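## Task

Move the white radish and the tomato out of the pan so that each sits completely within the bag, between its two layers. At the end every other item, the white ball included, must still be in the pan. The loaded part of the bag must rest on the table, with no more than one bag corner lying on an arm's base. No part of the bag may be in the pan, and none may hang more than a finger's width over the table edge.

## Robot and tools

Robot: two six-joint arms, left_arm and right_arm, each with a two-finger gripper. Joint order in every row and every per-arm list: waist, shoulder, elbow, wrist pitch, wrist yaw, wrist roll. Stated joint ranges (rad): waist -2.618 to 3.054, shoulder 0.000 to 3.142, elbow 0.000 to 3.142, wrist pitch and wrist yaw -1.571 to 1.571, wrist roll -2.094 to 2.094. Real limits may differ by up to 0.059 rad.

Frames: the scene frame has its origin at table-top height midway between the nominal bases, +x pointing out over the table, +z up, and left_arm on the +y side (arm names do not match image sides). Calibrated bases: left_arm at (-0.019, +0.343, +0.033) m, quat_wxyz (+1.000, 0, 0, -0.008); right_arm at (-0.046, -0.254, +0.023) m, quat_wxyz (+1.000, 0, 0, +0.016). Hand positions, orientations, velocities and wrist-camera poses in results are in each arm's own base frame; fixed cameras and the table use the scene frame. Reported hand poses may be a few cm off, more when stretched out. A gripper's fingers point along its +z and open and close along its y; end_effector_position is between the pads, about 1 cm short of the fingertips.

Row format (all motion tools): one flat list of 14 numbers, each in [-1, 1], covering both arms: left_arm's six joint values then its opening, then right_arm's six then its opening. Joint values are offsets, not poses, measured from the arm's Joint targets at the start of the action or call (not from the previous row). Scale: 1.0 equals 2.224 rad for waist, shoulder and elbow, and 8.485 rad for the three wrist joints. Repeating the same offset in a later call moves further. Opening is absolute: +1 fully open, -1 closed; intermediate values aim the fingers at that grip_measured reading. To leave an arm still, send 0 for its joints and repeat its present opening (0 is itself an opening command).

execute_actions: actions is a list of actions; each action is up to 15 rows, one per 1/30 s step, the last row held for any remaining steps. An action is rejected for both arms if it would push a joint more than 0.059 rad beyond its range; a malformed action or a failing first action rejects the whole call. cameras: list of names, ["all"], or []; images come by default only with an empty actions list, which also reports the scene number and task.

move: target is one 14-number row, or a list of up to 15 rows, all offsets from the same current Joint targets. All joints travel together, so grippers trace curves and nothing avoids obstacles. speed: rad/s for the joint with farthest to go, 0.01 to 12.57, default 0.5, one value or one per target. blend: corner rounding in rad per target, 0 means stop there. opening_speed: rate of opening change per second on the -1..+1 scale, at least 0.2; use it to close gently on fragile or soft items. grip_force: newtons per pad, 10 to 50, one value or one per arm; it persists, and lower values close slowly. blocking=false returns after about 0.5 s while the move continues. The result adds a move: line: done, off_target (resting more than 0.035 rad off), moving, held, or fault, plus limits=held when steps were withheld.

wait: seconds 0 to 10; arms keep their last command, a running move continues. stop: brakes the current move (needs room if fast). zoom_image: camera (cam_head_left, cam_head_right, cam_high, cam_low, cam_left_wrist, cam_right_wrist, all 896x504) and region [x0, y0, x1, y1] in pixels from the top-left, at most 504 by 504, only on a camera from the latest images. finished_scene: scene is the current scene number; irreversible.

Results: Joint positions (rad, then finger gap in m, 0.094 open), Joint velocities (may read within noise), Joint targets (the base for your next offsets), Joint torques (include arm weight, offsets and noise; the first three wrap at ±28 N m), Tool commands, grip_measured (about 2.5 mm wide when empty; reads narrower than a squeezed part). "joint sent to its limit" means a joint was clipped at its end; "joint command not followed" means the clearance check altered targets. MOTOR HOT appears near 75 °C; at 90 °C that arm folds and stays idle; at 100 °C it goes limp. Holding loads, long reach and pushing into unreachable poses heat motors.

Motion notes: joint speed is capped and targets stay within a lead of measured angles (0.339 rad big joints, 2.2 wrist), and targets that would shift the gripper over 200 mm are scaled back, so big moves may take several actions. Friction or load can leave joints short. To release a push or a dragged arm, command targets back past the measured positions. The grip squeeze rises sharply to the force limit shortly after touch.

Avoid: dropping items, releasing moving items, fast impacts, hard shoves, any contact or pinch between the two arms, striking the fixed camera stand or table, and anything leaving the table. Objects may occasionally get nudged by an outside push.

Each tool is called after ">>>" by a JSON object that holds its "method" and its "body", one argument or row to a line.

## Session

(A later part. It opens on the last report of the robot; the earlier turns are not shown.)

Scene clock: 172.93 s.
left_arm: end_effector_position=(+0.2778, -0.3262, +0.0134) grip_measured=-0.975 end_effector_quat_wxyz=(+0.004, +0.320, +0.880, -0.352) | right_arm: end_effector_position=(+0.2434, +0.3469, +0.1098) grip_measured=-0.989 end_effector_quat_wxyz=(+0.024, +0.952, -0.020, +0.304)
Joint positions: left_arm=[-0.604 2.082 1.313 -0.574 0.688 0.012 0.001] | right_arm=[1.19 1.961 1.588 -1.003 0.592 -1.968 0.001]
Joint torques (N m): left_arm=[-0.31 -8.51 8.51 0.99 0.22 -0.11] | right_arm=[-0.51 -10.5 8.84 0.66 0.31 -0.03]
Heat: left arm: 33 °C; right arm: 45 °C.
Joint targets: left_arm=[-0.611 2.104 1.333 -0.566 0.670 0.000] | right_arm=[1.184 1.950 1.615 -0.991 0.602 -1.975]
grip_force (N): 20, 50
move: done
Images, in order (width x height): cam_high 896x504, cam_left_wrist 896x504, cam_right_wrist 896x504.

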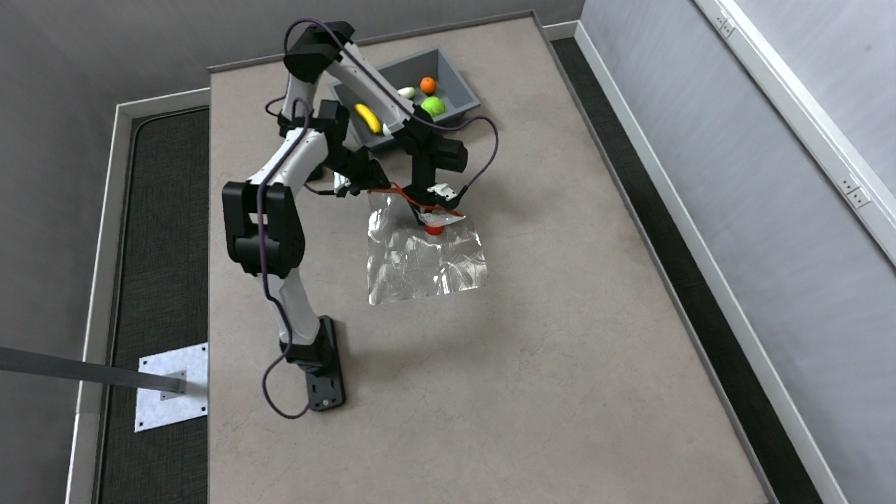

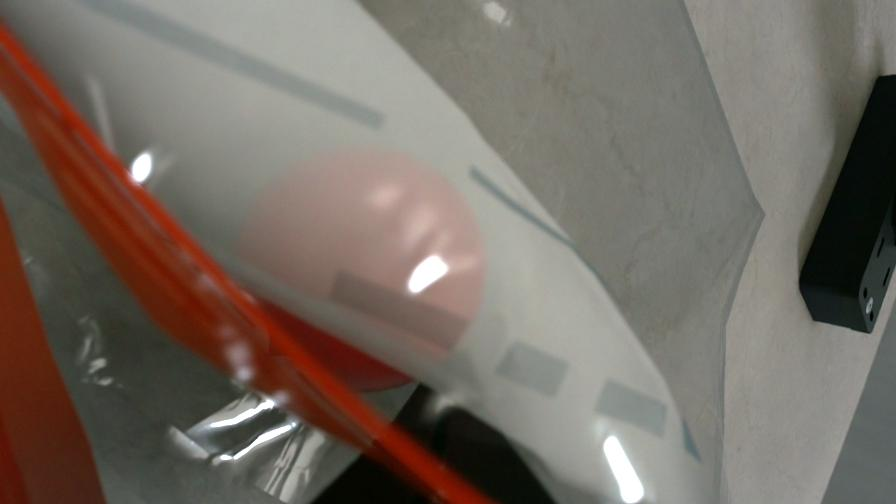

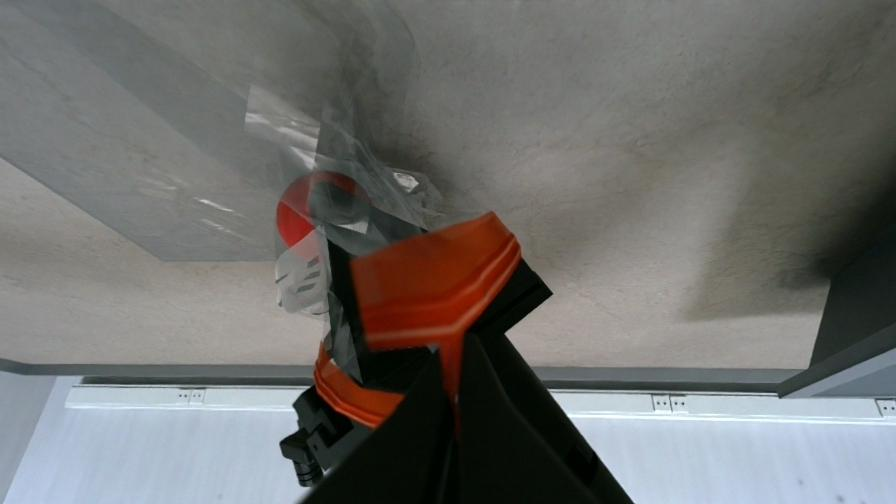

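>>> {"method": "move", "body": {
  "target": [
    [0.1070,-0.0782,0.1201,-0.0694,0.0044,0,-1,0,0,0,0,0,0,-1],
    [0.2203,-0.1012,0.1403,-0.1070,0,0,-1,0,0,0,0,0,0,-1]
  ],
  "speed": [0.3,0.6],
  "blend": [0.05,0],
  "cameras": ["cam_left_wrist","cam_right_wrist","cam_high","cam_head_left"]
}}

Scene clock: 176.83 s.
left_arm: end_effector_position=(+0.3077, -0.1483, +0.1477) grip_measured=-0.975 end_effector_quat_wxyz=(-0.098, +0.033, +0.938, -0.330) | right_arm: end_effector_position=(+0.2434, +0.3469, +0.1098) grip_measured=-0.989 end_effector_quat_wxyz=(+0.024, +0.952, -0.020, +0.304)
Joint positions: left_arm=[-0.12 1.905 1.626 -1.462 0.687 0.012 0.001] | right_arm=[1.19 1.961 1.588 -1.003 0.592 -1.968 0.001]
Joint torques (N m): left_arm=[0.18 -10.8 8.46 -0.07 0.22 -0.11] | right_arm=[-0.51 -10.48 8.8 0.66 0.31 -0.02]
Heat: left arm: 35 °C; right arm: 45 °C.
Joint targets: left_arm=[-0.121 1.879 1.645 -1.474 0.670 0.000] | right_arm=[1.184 1.950 1.615 -0.991 0.601 -1.975]
grip_force (N): 20, 50
move: done
Images, in order (width x height): cam_head_left 896x504, cam_high 896x504, cam_left_wrist 896x504, cam_right_wrist 896x504.

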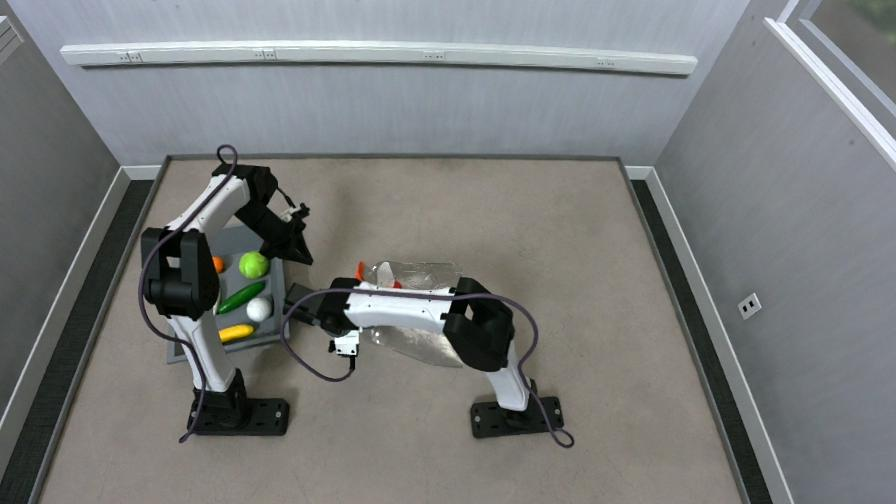

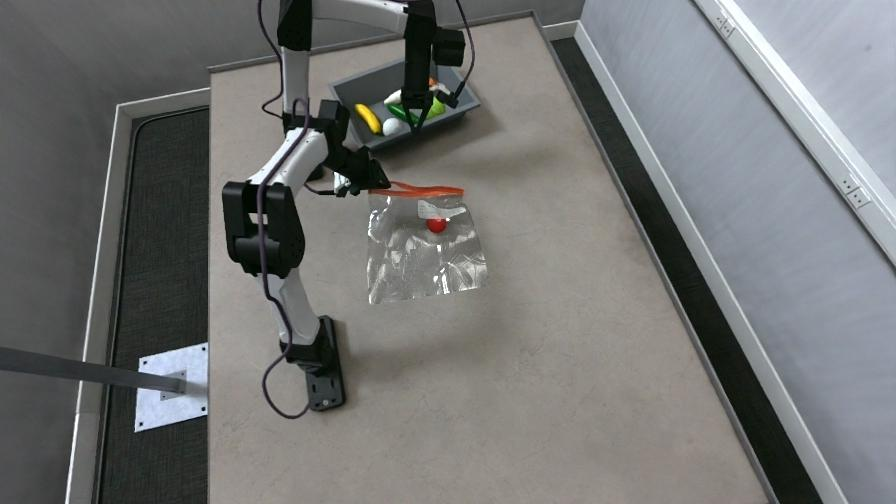

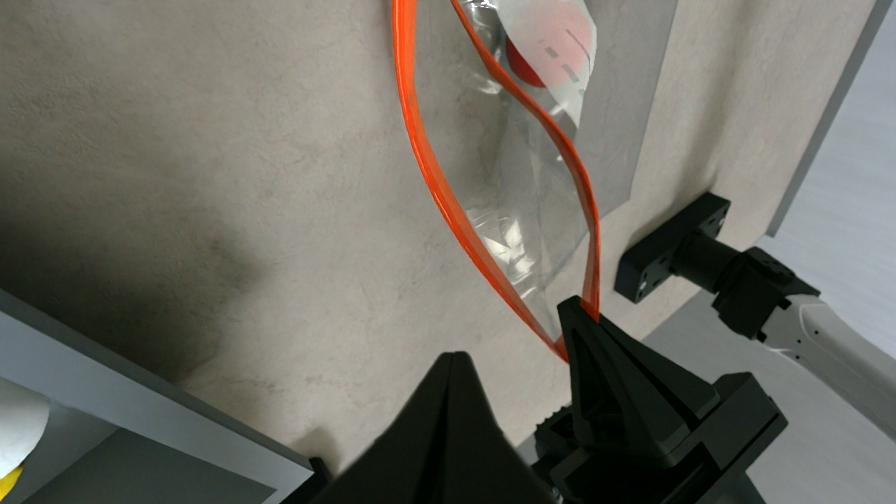

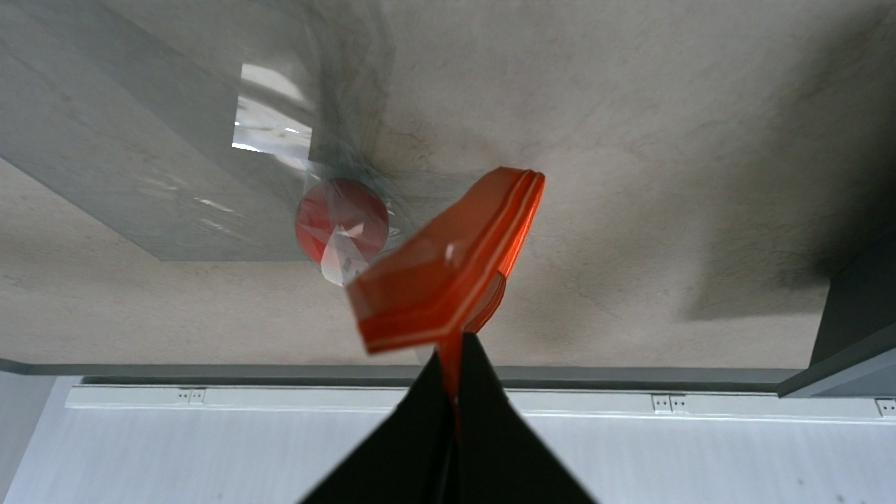

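>>> {"method": "move", "body": {
  "target": [0.2235,-0.0877,-0.1821,0.0500,-0.0801,0.0053,0.1,0,0,0,0,0,0,-1],
  "speed": 0.8,
  "opening_speed": 1,
  "grip_force": 50,
  "cameras": ["cam_left_wrist","cam_head_left"]
}}

Scene clock: 180.07 s.
left_arm: end_effector_position=(+0.2943, +0.1151, +0.0727) grip_measured=+0.098 end_effector_quat_wxyz=(+0.027, -0.171, +0.985, +0.002) | right_arm: end_effector_position=(+0.2434, +0.3469, +0.1098) grip_measured=-0.989 end_effector_quat_wxyz=(+0.024, +0.952, -0.020, +0.304)
Joint positions: left_arm=[0.377 1.71 1.252 -1.06 0.007 0.032 0.052] | right_arm=[1.19 1.961 1.588 -1.003 0.592 -1.968 0.001]
Joint torques (N m): left_arm=[0.14 -9.37 5.83 0.66 -0.13 0.07] | right_arm=[-0.53 -10.48 8.8 0.66 0.31 -0.02]
Heat: left arm: 35 °C; right arm: 45 °C.
Joint targets: left_arm=[0.376 1.684 1.240 -1.049 -0.009 0.045] | right_arm=[1.184 1.950 1.615 -0.991 0.601 -1.975]
move: done
Images, in order (width x height): cam_head_left 896x504, cam_left_wrist 896x504.

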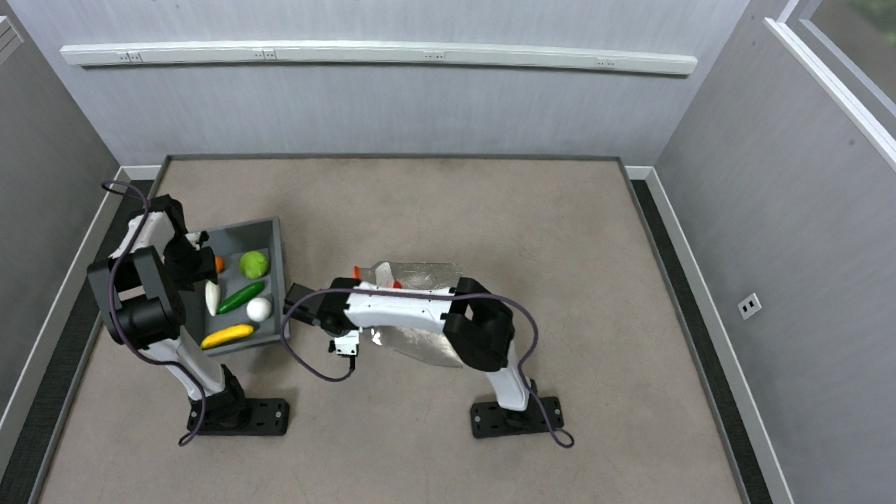

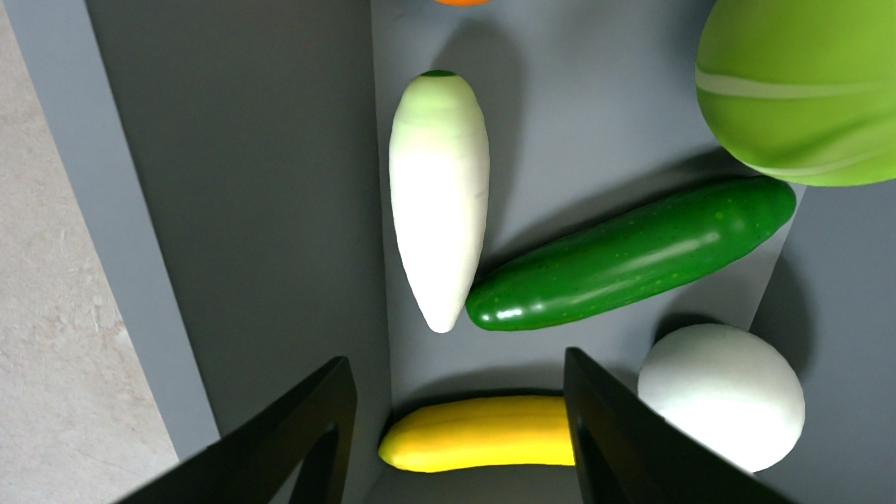

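>>> {"method": "move", "body": {
  "target": [0.0042,0.0845,-0.0513,0.0317,0,0.0012,0.1,0,0,0,0,0,0,-1],
  "speed": 0.35,
  "cameras": ["cam_left_wrist"]
}}

Scene clock: 182.33 s.
left_arm: end_effector_position=(+0.3092, +0.1211, +0.0016) grip_measured=+0.098 end_effector_quat_wxyz=(+0.028, -0.166, +0.986, +0.003) | right_arm: end_effector_position=(+0.2434, +0.3469, +0.1098) grip_measured=-0.989 end_effector_quat_wxyz=(+0.024, +0.952, -0.020, +0.304)
Joint positions: left_arm=[0.377 1.859 1.135 -0.791 0.007 0.043 0.052] | right_arm=[1.19 1.961 1.588 -1.003 0.592 -1.968 0.001]
Joint torques (N m): left_arm=[0.88 -7.17 5.53 0.64 -0.13 0.07] | right_arm=[-0.51 -10.48 8.83 0.66 0.31 -0.02]
Heat: left arm: 35 °C; right arm: 45 °C.
Joint targets: left_arm=[0.385 1.872 1.126 -0.780 -0.009 0.055] | right_arm=[1.184 1.950 1.615 -0.991 0.601 -1.975]
move: done
Images, in order (width x height): cam_left_wrist 896x504.

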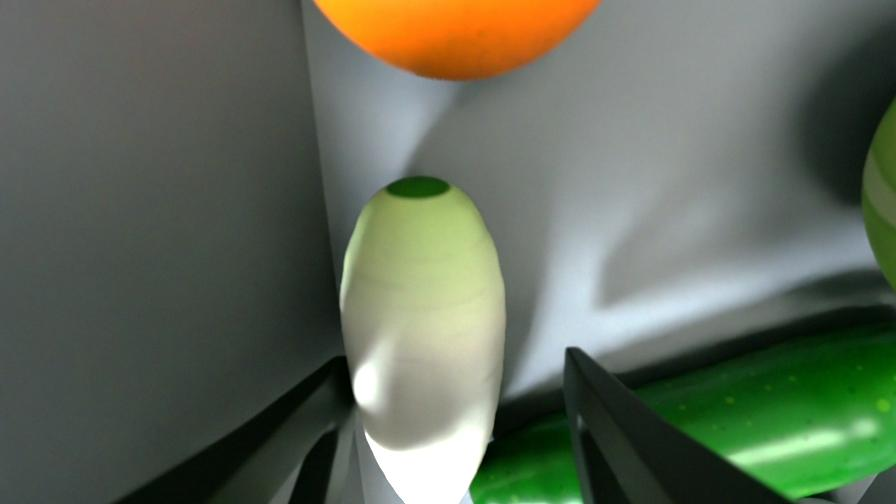

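>>> {"method": "move", "body": {
  "target": [
    [0.004,-0.0197,0.0237,-0.0114,0,0.002,0.15,0,0,0,0,0,0,-1],
    [0.0095,-0.0197,0.0237,-0.0114,0,0.002,0.15,0,0,0,0,0,0,-1]
  ],
  "speed": 0.25,
  "cameras": ["cam_left_wrist"]
}}

Scene clock: 184.53 s.
left_arm: end_effector_position=(+0.2981, +0.1257, +0.0084) grip_measured=+0.148 end_effector_quat_wxyz=(+0.006, -0.170, +0.985, -0.001) | right_arm: end_effector_position=(+0.2434, +0.3469, +0.1098) grip_measured=-0.989 end_effector_quat_wxyz=(+0.024, +0.952, -0.020, +0.304)
Joint positions: left_arm=[0.401 1.854 1.16 -0.865 0.005 0.06 0.054] | right_arm=[1.19 1.961 1.588 -1.003 0.592 -1.968 0.001]
Joint torques (N m): left_arm=[0.59 -10.15 8.06 0.31 -0.11 0.07] | right_arm=[-0.5 -10.5 8.81 0.65 0.31 -0.02]
Heat: left arm: 35 °C; right arm: 46 °C.
Joint targets: left_arm=[0.406 1.828 1.179 -0.877 -0.009 0.072] | right_arm=[1.184 1.950 1.615 -0.991 0.601 -1.975]
move: done
Images, in order (width x height): cam_left_wrist 896x504.

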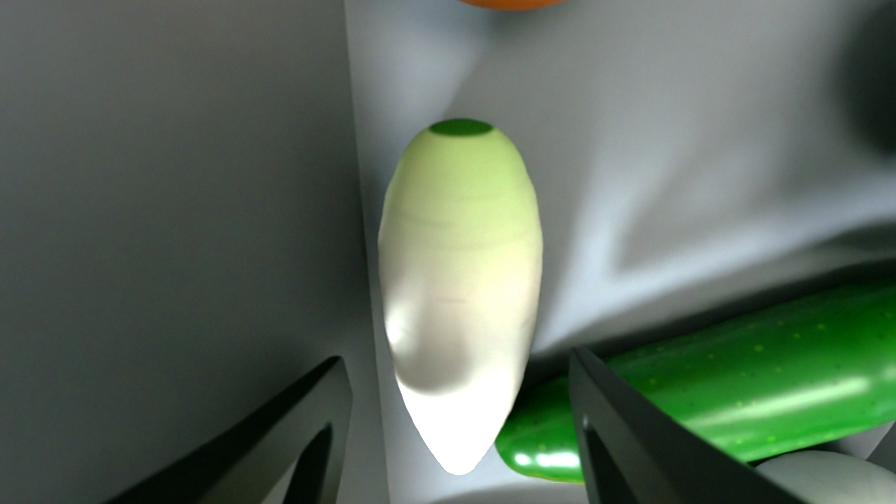

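>>> {"method": "move", "body": {
  "target": [0,0.0211,-0.0369,0.0145,0,0,0.15,0,0,0,0,0,0,-1],
  "speed": 0.2,
  "cameras": ["cam_left_wrist"]
}}

Scene clock: 186.27 s.
left_arm: end_effector_position=(+0.3032, +0.1279, -0.0031) grip_measured=+0.148 end_effector_quat_wxyz=(+0.029, -0.170, +0.985, +0.005) | right_arm: end_effector_position=(+0.2434, +0.3469, +0.1098) grip_measured=-0.989 end_effector_quat_wxyz=(+0.024, +0.952, -0.020, +0.304)
Joint positions: left_arm=[0.401 1.854 1.107 -0.764 0.004 0.06 0.054] | right_arm=[1.19 1.961 1.588 -1.003 0.592 -1.968 0.001]
Joint torques (N m): left_arm=[0.62 -6.48 5.3 0.66 -0.1 0.06] | right_arm=[-0.53 -10.48 8.8 0.66 0.31 -0.02]
Heat: left arm: 35 °C; right arm: 46 °C.
Joint targets: left_arm=[0.406 1.875 1.097 -0.754 -0.009 0.072] | right_arm=[1.184 1.950 1.615 -0.991 0.601 -1.975]
move: done
Images, in order (width x height): cam_left_wrist 896x504.

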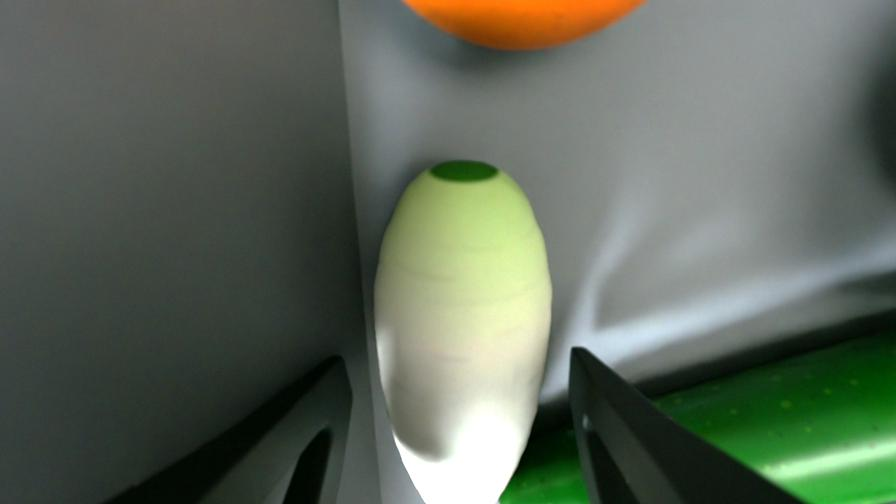

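>>> {"method": "move", "body": {
  "target": [
    [0,0.0045,-0.0052,0.0023,0,0,0.15,0,0,0,0,0,0,-1],
    [0,0.0045,-0.0052,0.0023,0,0,-0.3,0,0,0,0,0,0,-1]
  ],
  "speed": 0.2,
  "grip_force": [25,50],
  "opening_speed": 0.4,
  "cameras": ["cam_left_wrist"]
}}

Scene clock: 189.03 s.
left_arm: end_effector_position=(+0.3025, +0.1276, -0.0094) grip_measured=-0.294 end_effector_quat_wxyz=(+0.027, -0.170, +0.985, +0.004) | right_arm: end_effector_position=(+0.2434, +0.3469, +0.1098) grip_measured=-0.989 end_effector_quat_wxyz=(+0.024, +0.952, -0.020, +0.304)
Joint positions: left_arm=[0.401 1.867 1.096 -0.744 0.004 0.06 0.033] | right_arm=[1.19 1.961 1.588 -1.003 0.592 -1.968 0.001]
Joint torques (N m): left_arm=[0.62 -6.75 5.12 0.65 -0.11 0.06] | right_arm=[-0.51 -10.48 8.81 0.66 0.31 -0.02]
Heat: left arm: 35 °C; right arm: 46 °C.
Joint targets: left_arm=[0.406 1.885 1.085 -0.734 -0.009 0.072] | right_arm=[1.184 1.950 1.615 -0.991 0.601 -1.975]
grip_force (N): 25, 50
move: done
Images, in order (width x height): cam_left_wrist 896x504.

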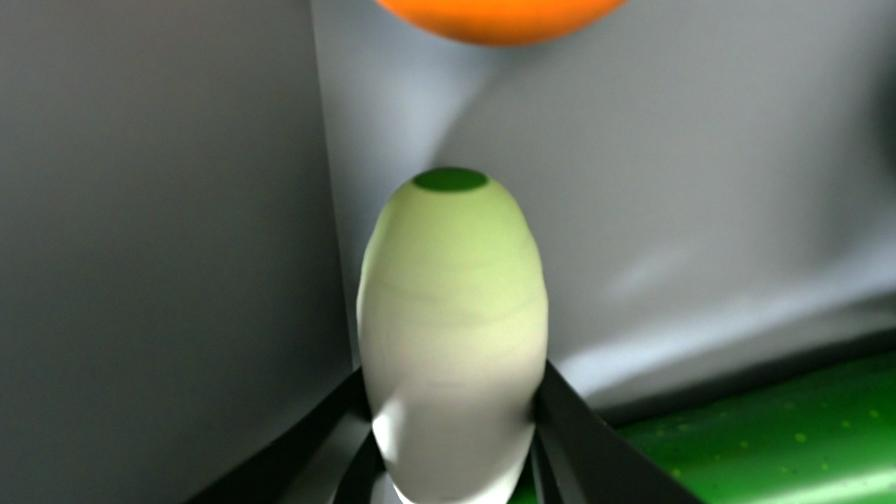

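>>> {"method": "move", "body": {
  "target": [0,0,0,0,0,0,-0.5,0,0,0,0,0,0,-1],
  "opening_speed": 0.3,
  "cameras": ["cam_left_wrist"]
}}

Scene clock: 190.07 s.
left_arm: end_effector_position=(+0.3025, +0.1276, -0.0094) grip_measured=-0.325 end_effector_quat_wxyz=(+0.027, -0.170, +0.985, +0.004) | right_arm: end_effector_position=(+0.2434, +0.3469, +0.1098) grip_measured=-0.989 end_effector_quat_wxyz=(+0.024, +0.952, -0.020, +0.304)
Joint positions: left_arm=[0.401 1.867 1.096 -0.744 0.004 0.06 0.032] | right_arm=[1.19 1.961 1.588 -1.003 0.592 -1.968 0.001]
Joint torques (N m): left_arm=[0.59 -6.76 5.15 0.65 -0.11 0.07] | right_arm=[-0.51 -10.48 8.81 0.66 0.31 -0.02]
Heat: left arm: 35 °C; right arm: 46 °C.
Joint targets: left_arm=[0.406 1.885 1.085 -0.734 -0.009 0.072] | right_arm=[1.184 1.950 1.615 -0.991 0.601 -1.975]
grip_force (N): 25, 50
move: done
Images, in order (width x height): cam_left_wrist 896x504.

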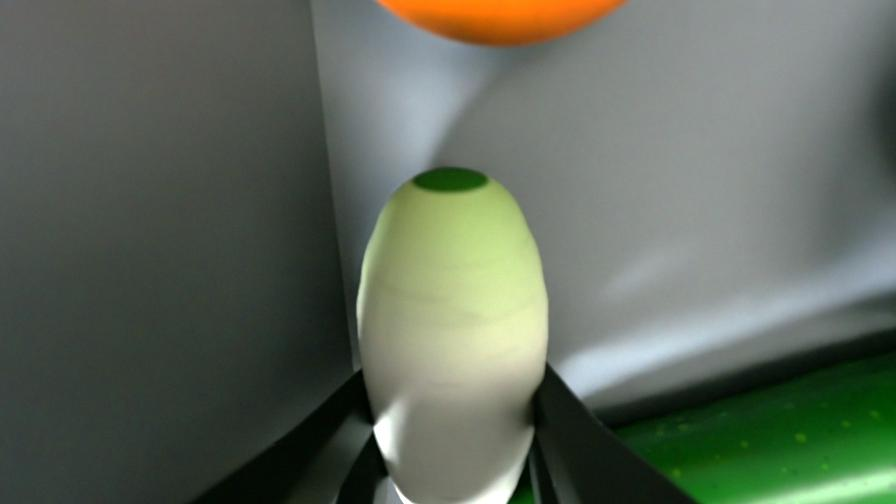

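>>> {"method": "move", "body": {
  "target": [
    [0,-0.0742,0.1978,-0.0667,0,0,-0.5,0,0,0,0,0,0,-1],
    [-0.2370,-0.0027,0.2518,-0.0872,0.0800,-0.0085,-0.5,0,0,0,0,0,0,-1]
  ],
  "blend": [0.1,0],
  "speed": [0.5,0.8],
  "cameras": ["cam_left_wrist","cam_right_wrist","cam_low","cam_high"]
}}

>>> {"method": "zoom_image", "body": {
  "camera": "cam_low",
  "region": [400, 230, 600, 370]
}}

Scene clock: 193.50 s.
left_arm: end_effector_position=(+0.3050, -0.1447, +0.1567) grip_measured=-0.326 end_effector_quat_wxyz=(-0.079, +0.044, +0.944, -0.316) | right_arm: end_effector_position=(+0.2434, +0.3469, +0.1098) grip_measured=-0.989 end_effector_quat_wxyz=(+0.024, +0.952, -0.020, +0.304)
Joint positions: left_arm=[-0.124 1.862 1.624 -1.463 0.654 0.012 0.032] | right_arm=[1.19 1.961 1.588 -1.003 0.592 -1.968 0.001]
Joint torques (N m): left_arm=[0.47 -7.19 8.76 -0.01 0.52 -0.13] | right_arm=[-0.5 -10.5 8.81 0.66 0.31 -0.02]
Heat: left arm: 34 °C; right arm: 46 °C.
Joint targets: left_arm=[-0.121 1.879 1.645 -1.474 0.670 0.000] | right_arm=[1.184 1.950 1.615 -0.991 0.601 -1.975]
grip_force (N): 25, 50
move: done
Images, in order (width x height): cam_high 896x504, cam_low 896x504, cam_left_wrist 896x504, cam_right_wrist 896x504.

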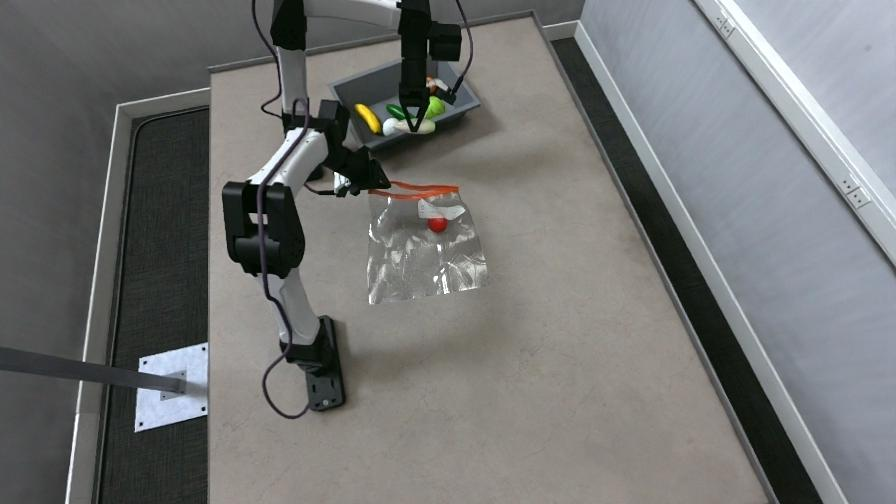

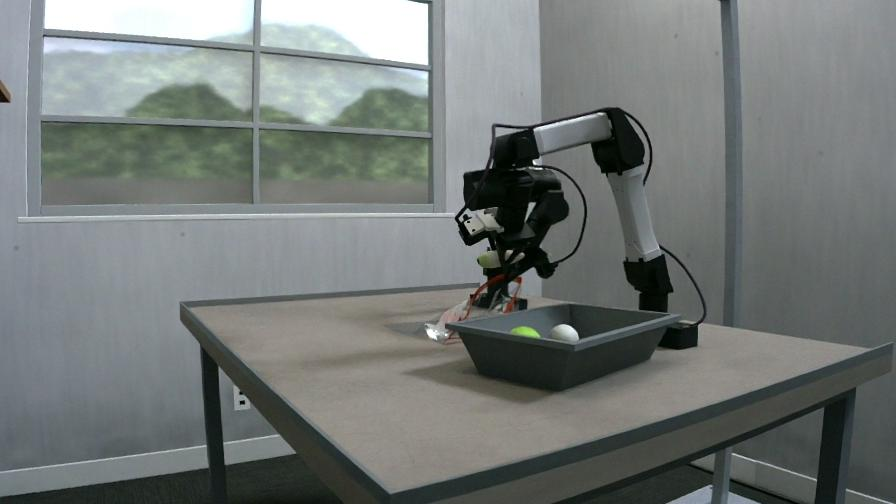

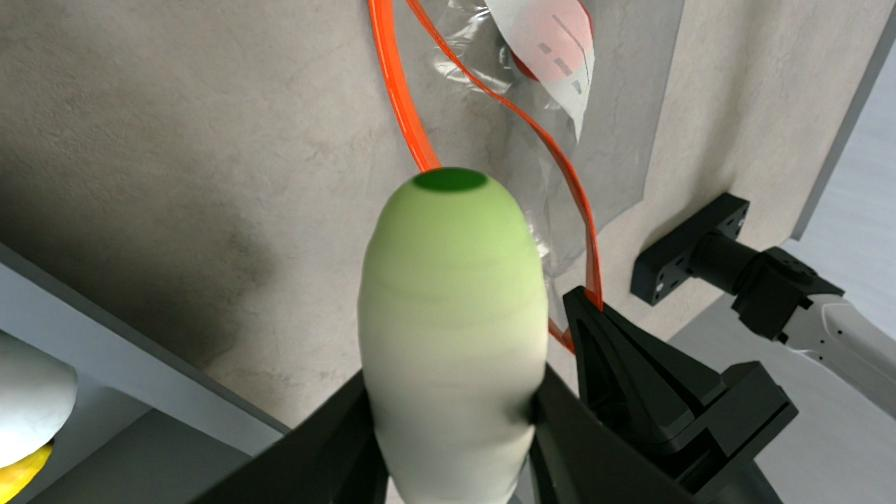

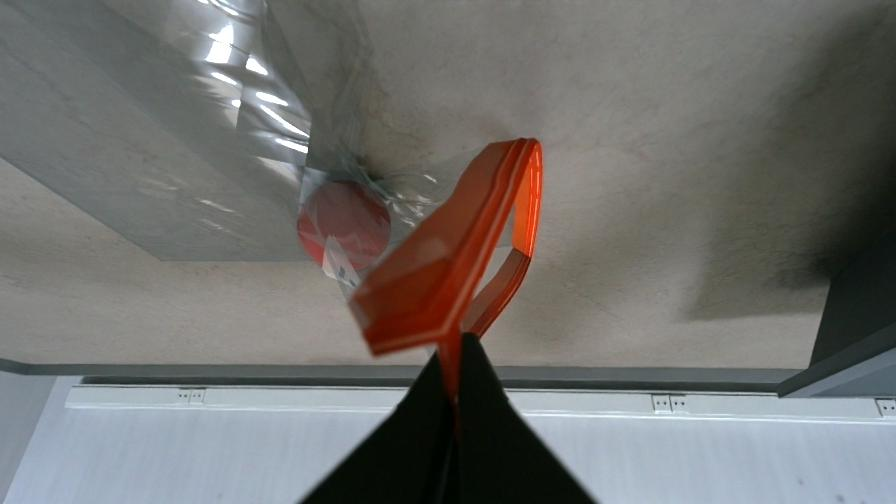

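Scaled by 2.520 from the camera's 896x504 image, which has a finer 1280x720 frame.

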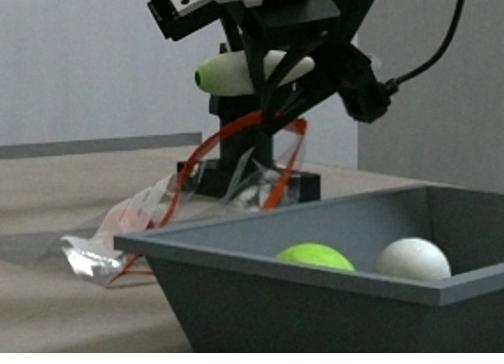

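>>> {"method": "move", "body": {
  "target": [-0.0634,0.0351,-0.1857,0.0682,0.0047,0,-0.5,0,0,0,0,0,0,-1],
  "speed": 0.4,
  "cameras": ["cam_left_wrist","cam_right_wrist","cam_low"]
}}

>>> {"method": "zoom_image", "body": {
  "camera": "cam_low",
  "region": [400, 230, 600, 370]
}}

Scene clock: 197.90 s.
left_arm: end_effector_position=(+0.2948, -0.1925, +0.0396) grip_measured=-0.326 end_effector_quat_wxyz=(-0.059, +0.120, +0.933, -0.335) | right_arm: end_effector_position=(+0.2434, +0.3469, +0.1098) grip_measured=-0.989 end_effector_quat_wxyz=(+0.024, +0.952, -0.020, +0.304)
Joint positions: left_arm=[-0.257 1.942 1.241 -0.907 0.694 0.012 0.032] | right_arm=[1.19 1.961 1.588 -1.003 0.592 -1.968 0.001]
Joint torques (N m): left_arm=[-0.14 -7.57 5.39 0.43 0.54 -0.11] | right_arm=[-0.51 -10.5 8.81 0.66 0.31 -0.02]
Heat: left arm: 34 °C; right arm: 46 °C.
Joint targets: left_arm=[-0.262 1.957 1.232 -0.896 0.709 0.000] | right_arm=[1.184 1.950 1.615 -0.991 0.601 -1.975]
grip_force (N): 25, 50
move: done
Images, in order (width x height): cam_low 896x504, cam_left_wrist 896x504, cam_right_wrist 896x504.

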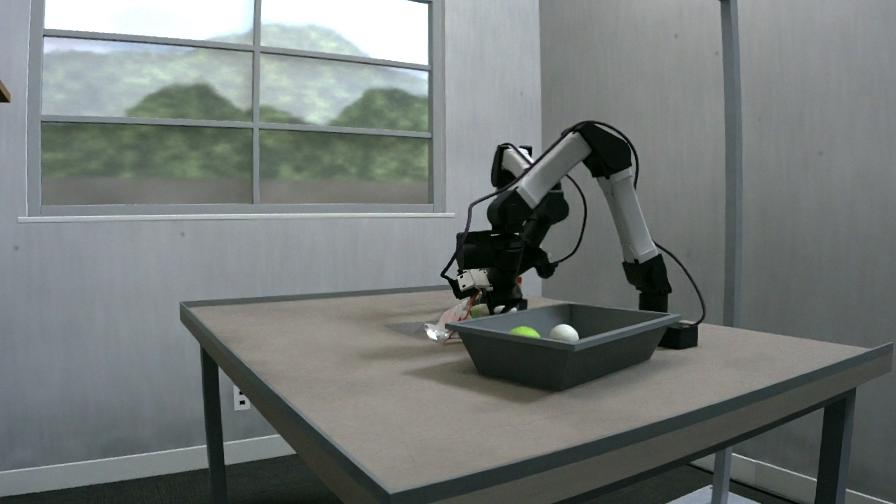

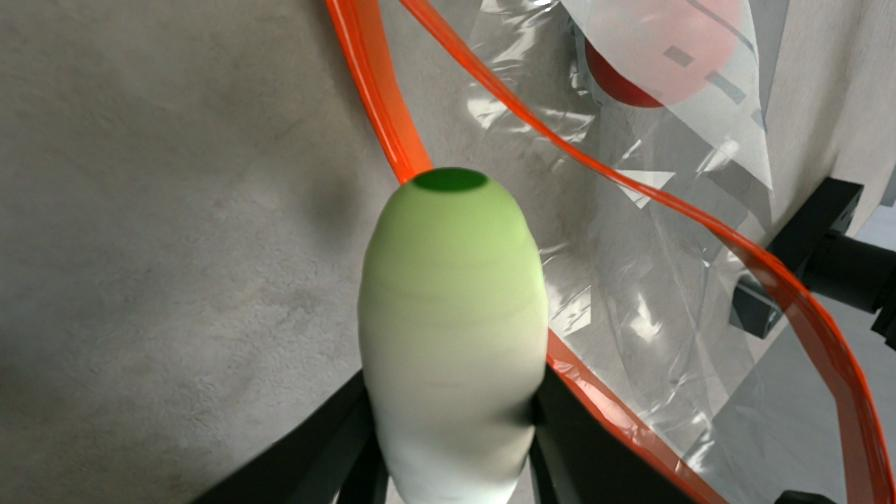

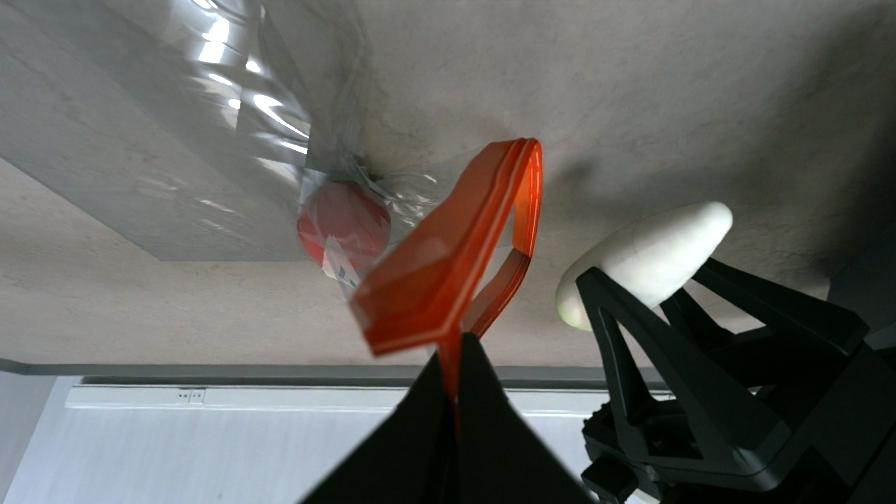

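Scaled by 2.520 from the camera's 896x504 image, which has a finer 1280x720 frame.

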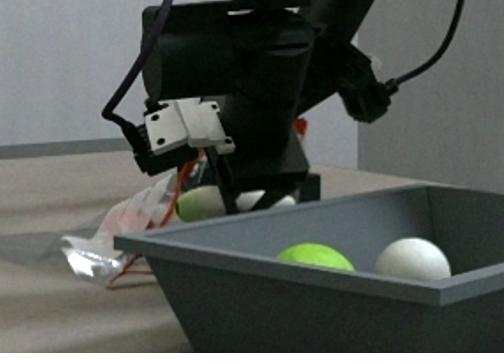

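>>> {"method": "move", "body": {
  "target": [
    [0.0324,-0.0175,0.0935,-0.0341,-0.0022,0,-0.5,0,0,0,0,0,0,-1],
    [-0.1003,-0.0863,0.1160,-0.0405,-0.0730,-0.2180,-0.5,0,0,0,0,0,0,-1]
  ],
  "speed": [0.5,0.9],
  "blend": [0.1,0],
  "cameras": ["cam_left_wrist","cam_right_wrist","cam_low"]
}}

>>> {"method": "zoom_image", "body": {
  "camera": "cam_low",
  "region": [400, 230, 600, 370]
}}

Scene clock: 204.10 s.
left_arm: end_effector_position=(+0.2882, -0.1711, +0.1036) grip_measured=-0.326 end_effector_quat_wxyz=(-0.044, -0.626, +0.778, -0.031) | right_arm: end_effector_position=(+0.2434, +0.3469, +0.1098) grip_measured=-0.989 end_effector_quat_wxyz=(+0.024, +0.952, -0.020, +0.304)
Joint positions: left_arm=[-0.48 1.791 1.47 -1.227 0.107 -1.837 0.032] | right_arm=[1.19 1.961 1.588 -1.003 0.592 -1.968 0.001]
Joint torques (N m): left_arm=[-0.16 -10.06 8.88 0.22 -0.17 -0.14] | right_arm=[-0.5 -10.48 8.8 0.66 0.3 -0.02]
Heat: left arm: 35 °C; right arm: 47 °C.
Joint targets: left_arm=[-0.485 1.765 1.490 -1.239 0.090 -1.850] | right_arm=[1.184 1.950 1.615 -0.991 0.601 -1.975]
grip_force (N): 25, 50
move: done
Images, in order (width x height): cam_low 896x504, cam_left_wrist 896x504, cam_right_wrist 896x504.

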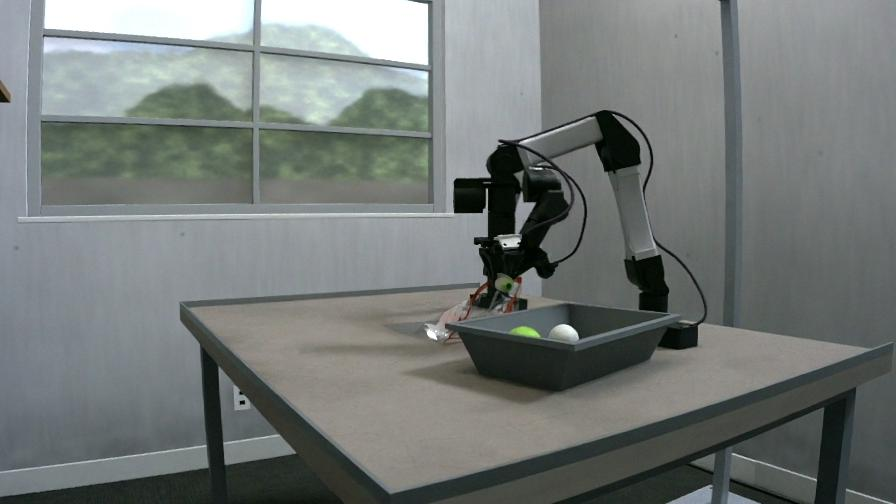

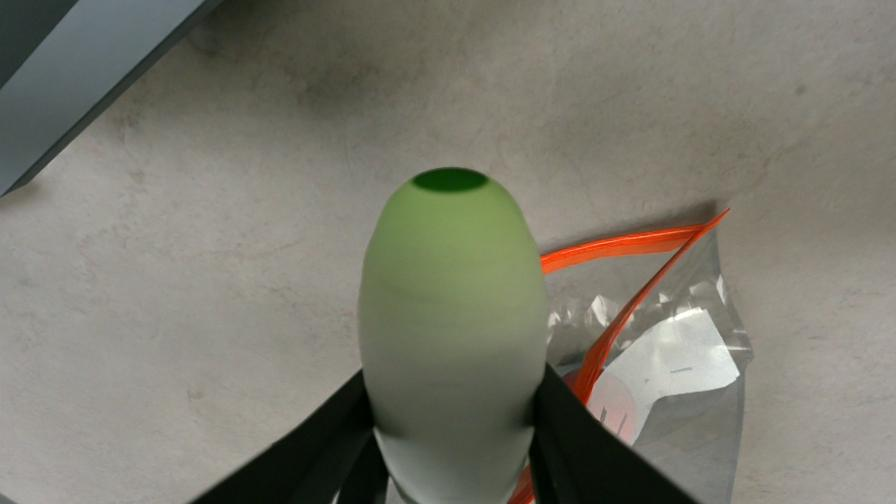

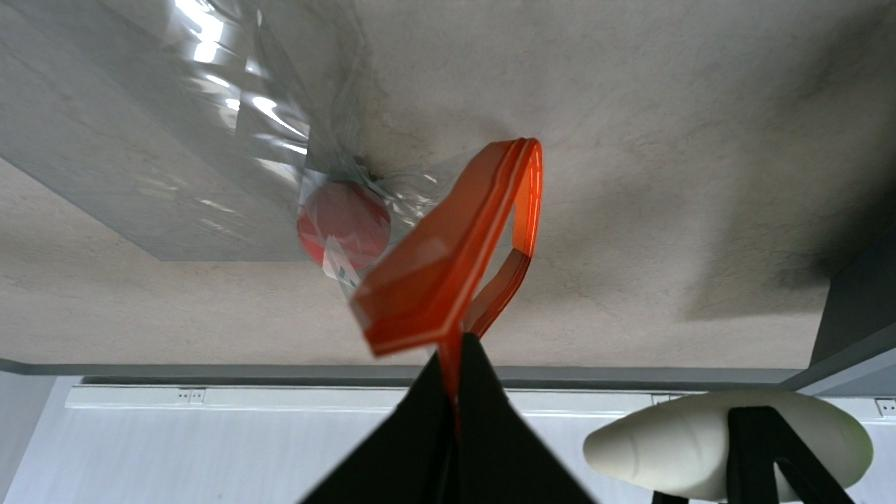

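Scaled by 2.520 from the camera's 896x504 image, which has a finer 1280x720 frame.

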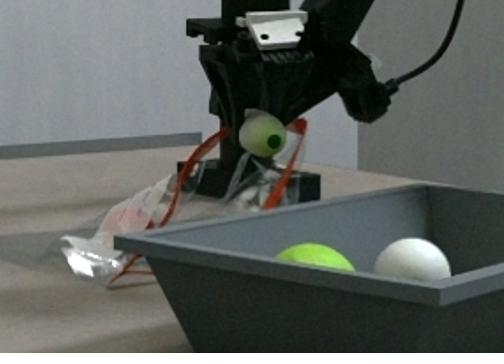

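>>> {"method": "move", "body": {
  "target": [-0.0423,0.0549,-0.0594,0.0278,-0.0024,-0.0106,-0.5,0,0,0,0,0,0,-1],
  "speed": 0.3,
  "cameras": ["cam_left_wrist","cam_right_wrist","cam_low"]
}}

>>> {"method": "zoom_image", "body": {
  "camera": "cam_low",
  "region": [400, 230, 600, 370]
}}

Scene clock: 217.97 s.
left_arm: end_effector_position=(+0.2896, -0.2054, +0.0521) grip_measured=-0.326 end_effector_quat_wxyz=(-0.033, -0.624, +0.780, -0.038) | right_arm: end_effector_position=(+0.2435, +0.3470, +0.1098) grip_measured=-0.989 end_effector_quat_wxyz=(+0.024, +0.952, -0.021, +0.304)
Joint positions: left_arm=[-0.575 1.873 1.367 -1.013 0.086 -1.927 0.032] | right_arm=[1.19 1.961 1.588 -1.003 0.592 -1.968 0.001]
Joint torques (N m): left_arm=[-0.09 -7.57 5.89 0.5 -0.16 -0.17] | right_arm=[-0.51 -10.48 8.79 0.66 0.31 -0.02]
Heat: left arm: 37 °C; right arm: 47 °C.
Joint targets: left_arm=[-0.579 1.888 1.358 -1.003 0.070 -1.940] | right_arm=[1.184 1.950 1.615 -0.991 0.601 -1.975]
grip_force (N): 25, 50
move: done
Images, in order (width x height): cam_low 896x504, cam_left_wrist 896x504, cam_right_wrist 896x504.

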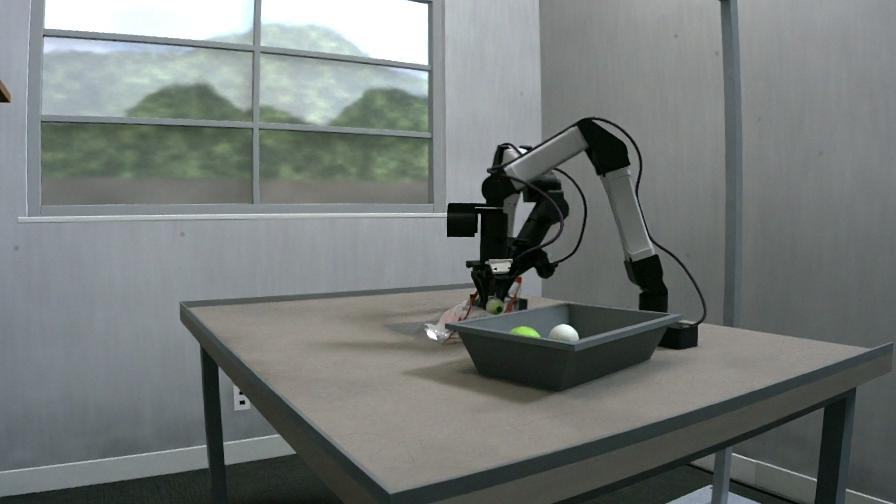

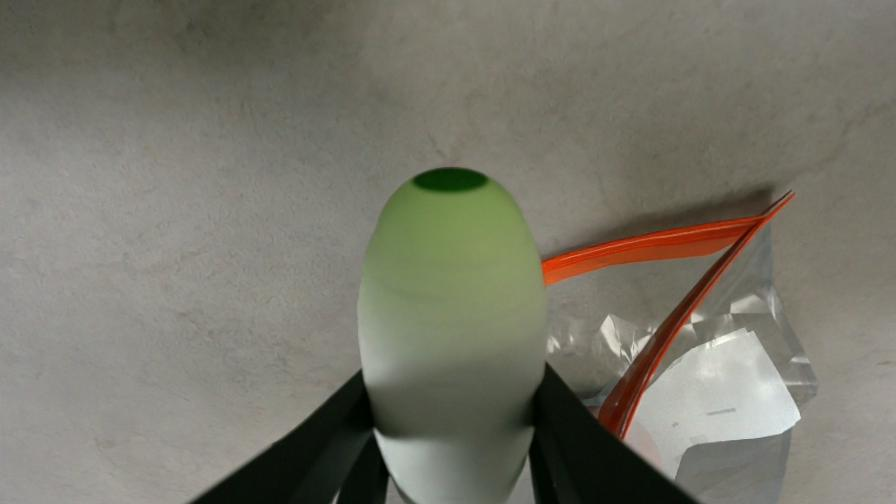

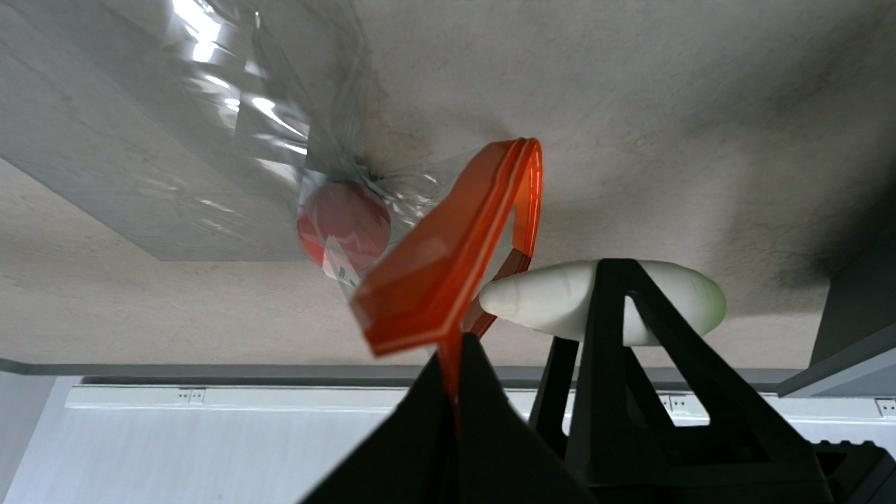

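Scaled by 2.520 from the camera's 896x504 image, which has a finer 1280x720 frame.

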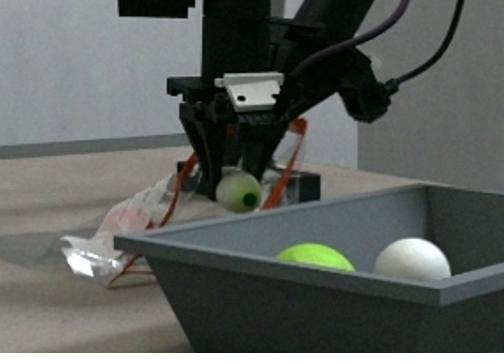

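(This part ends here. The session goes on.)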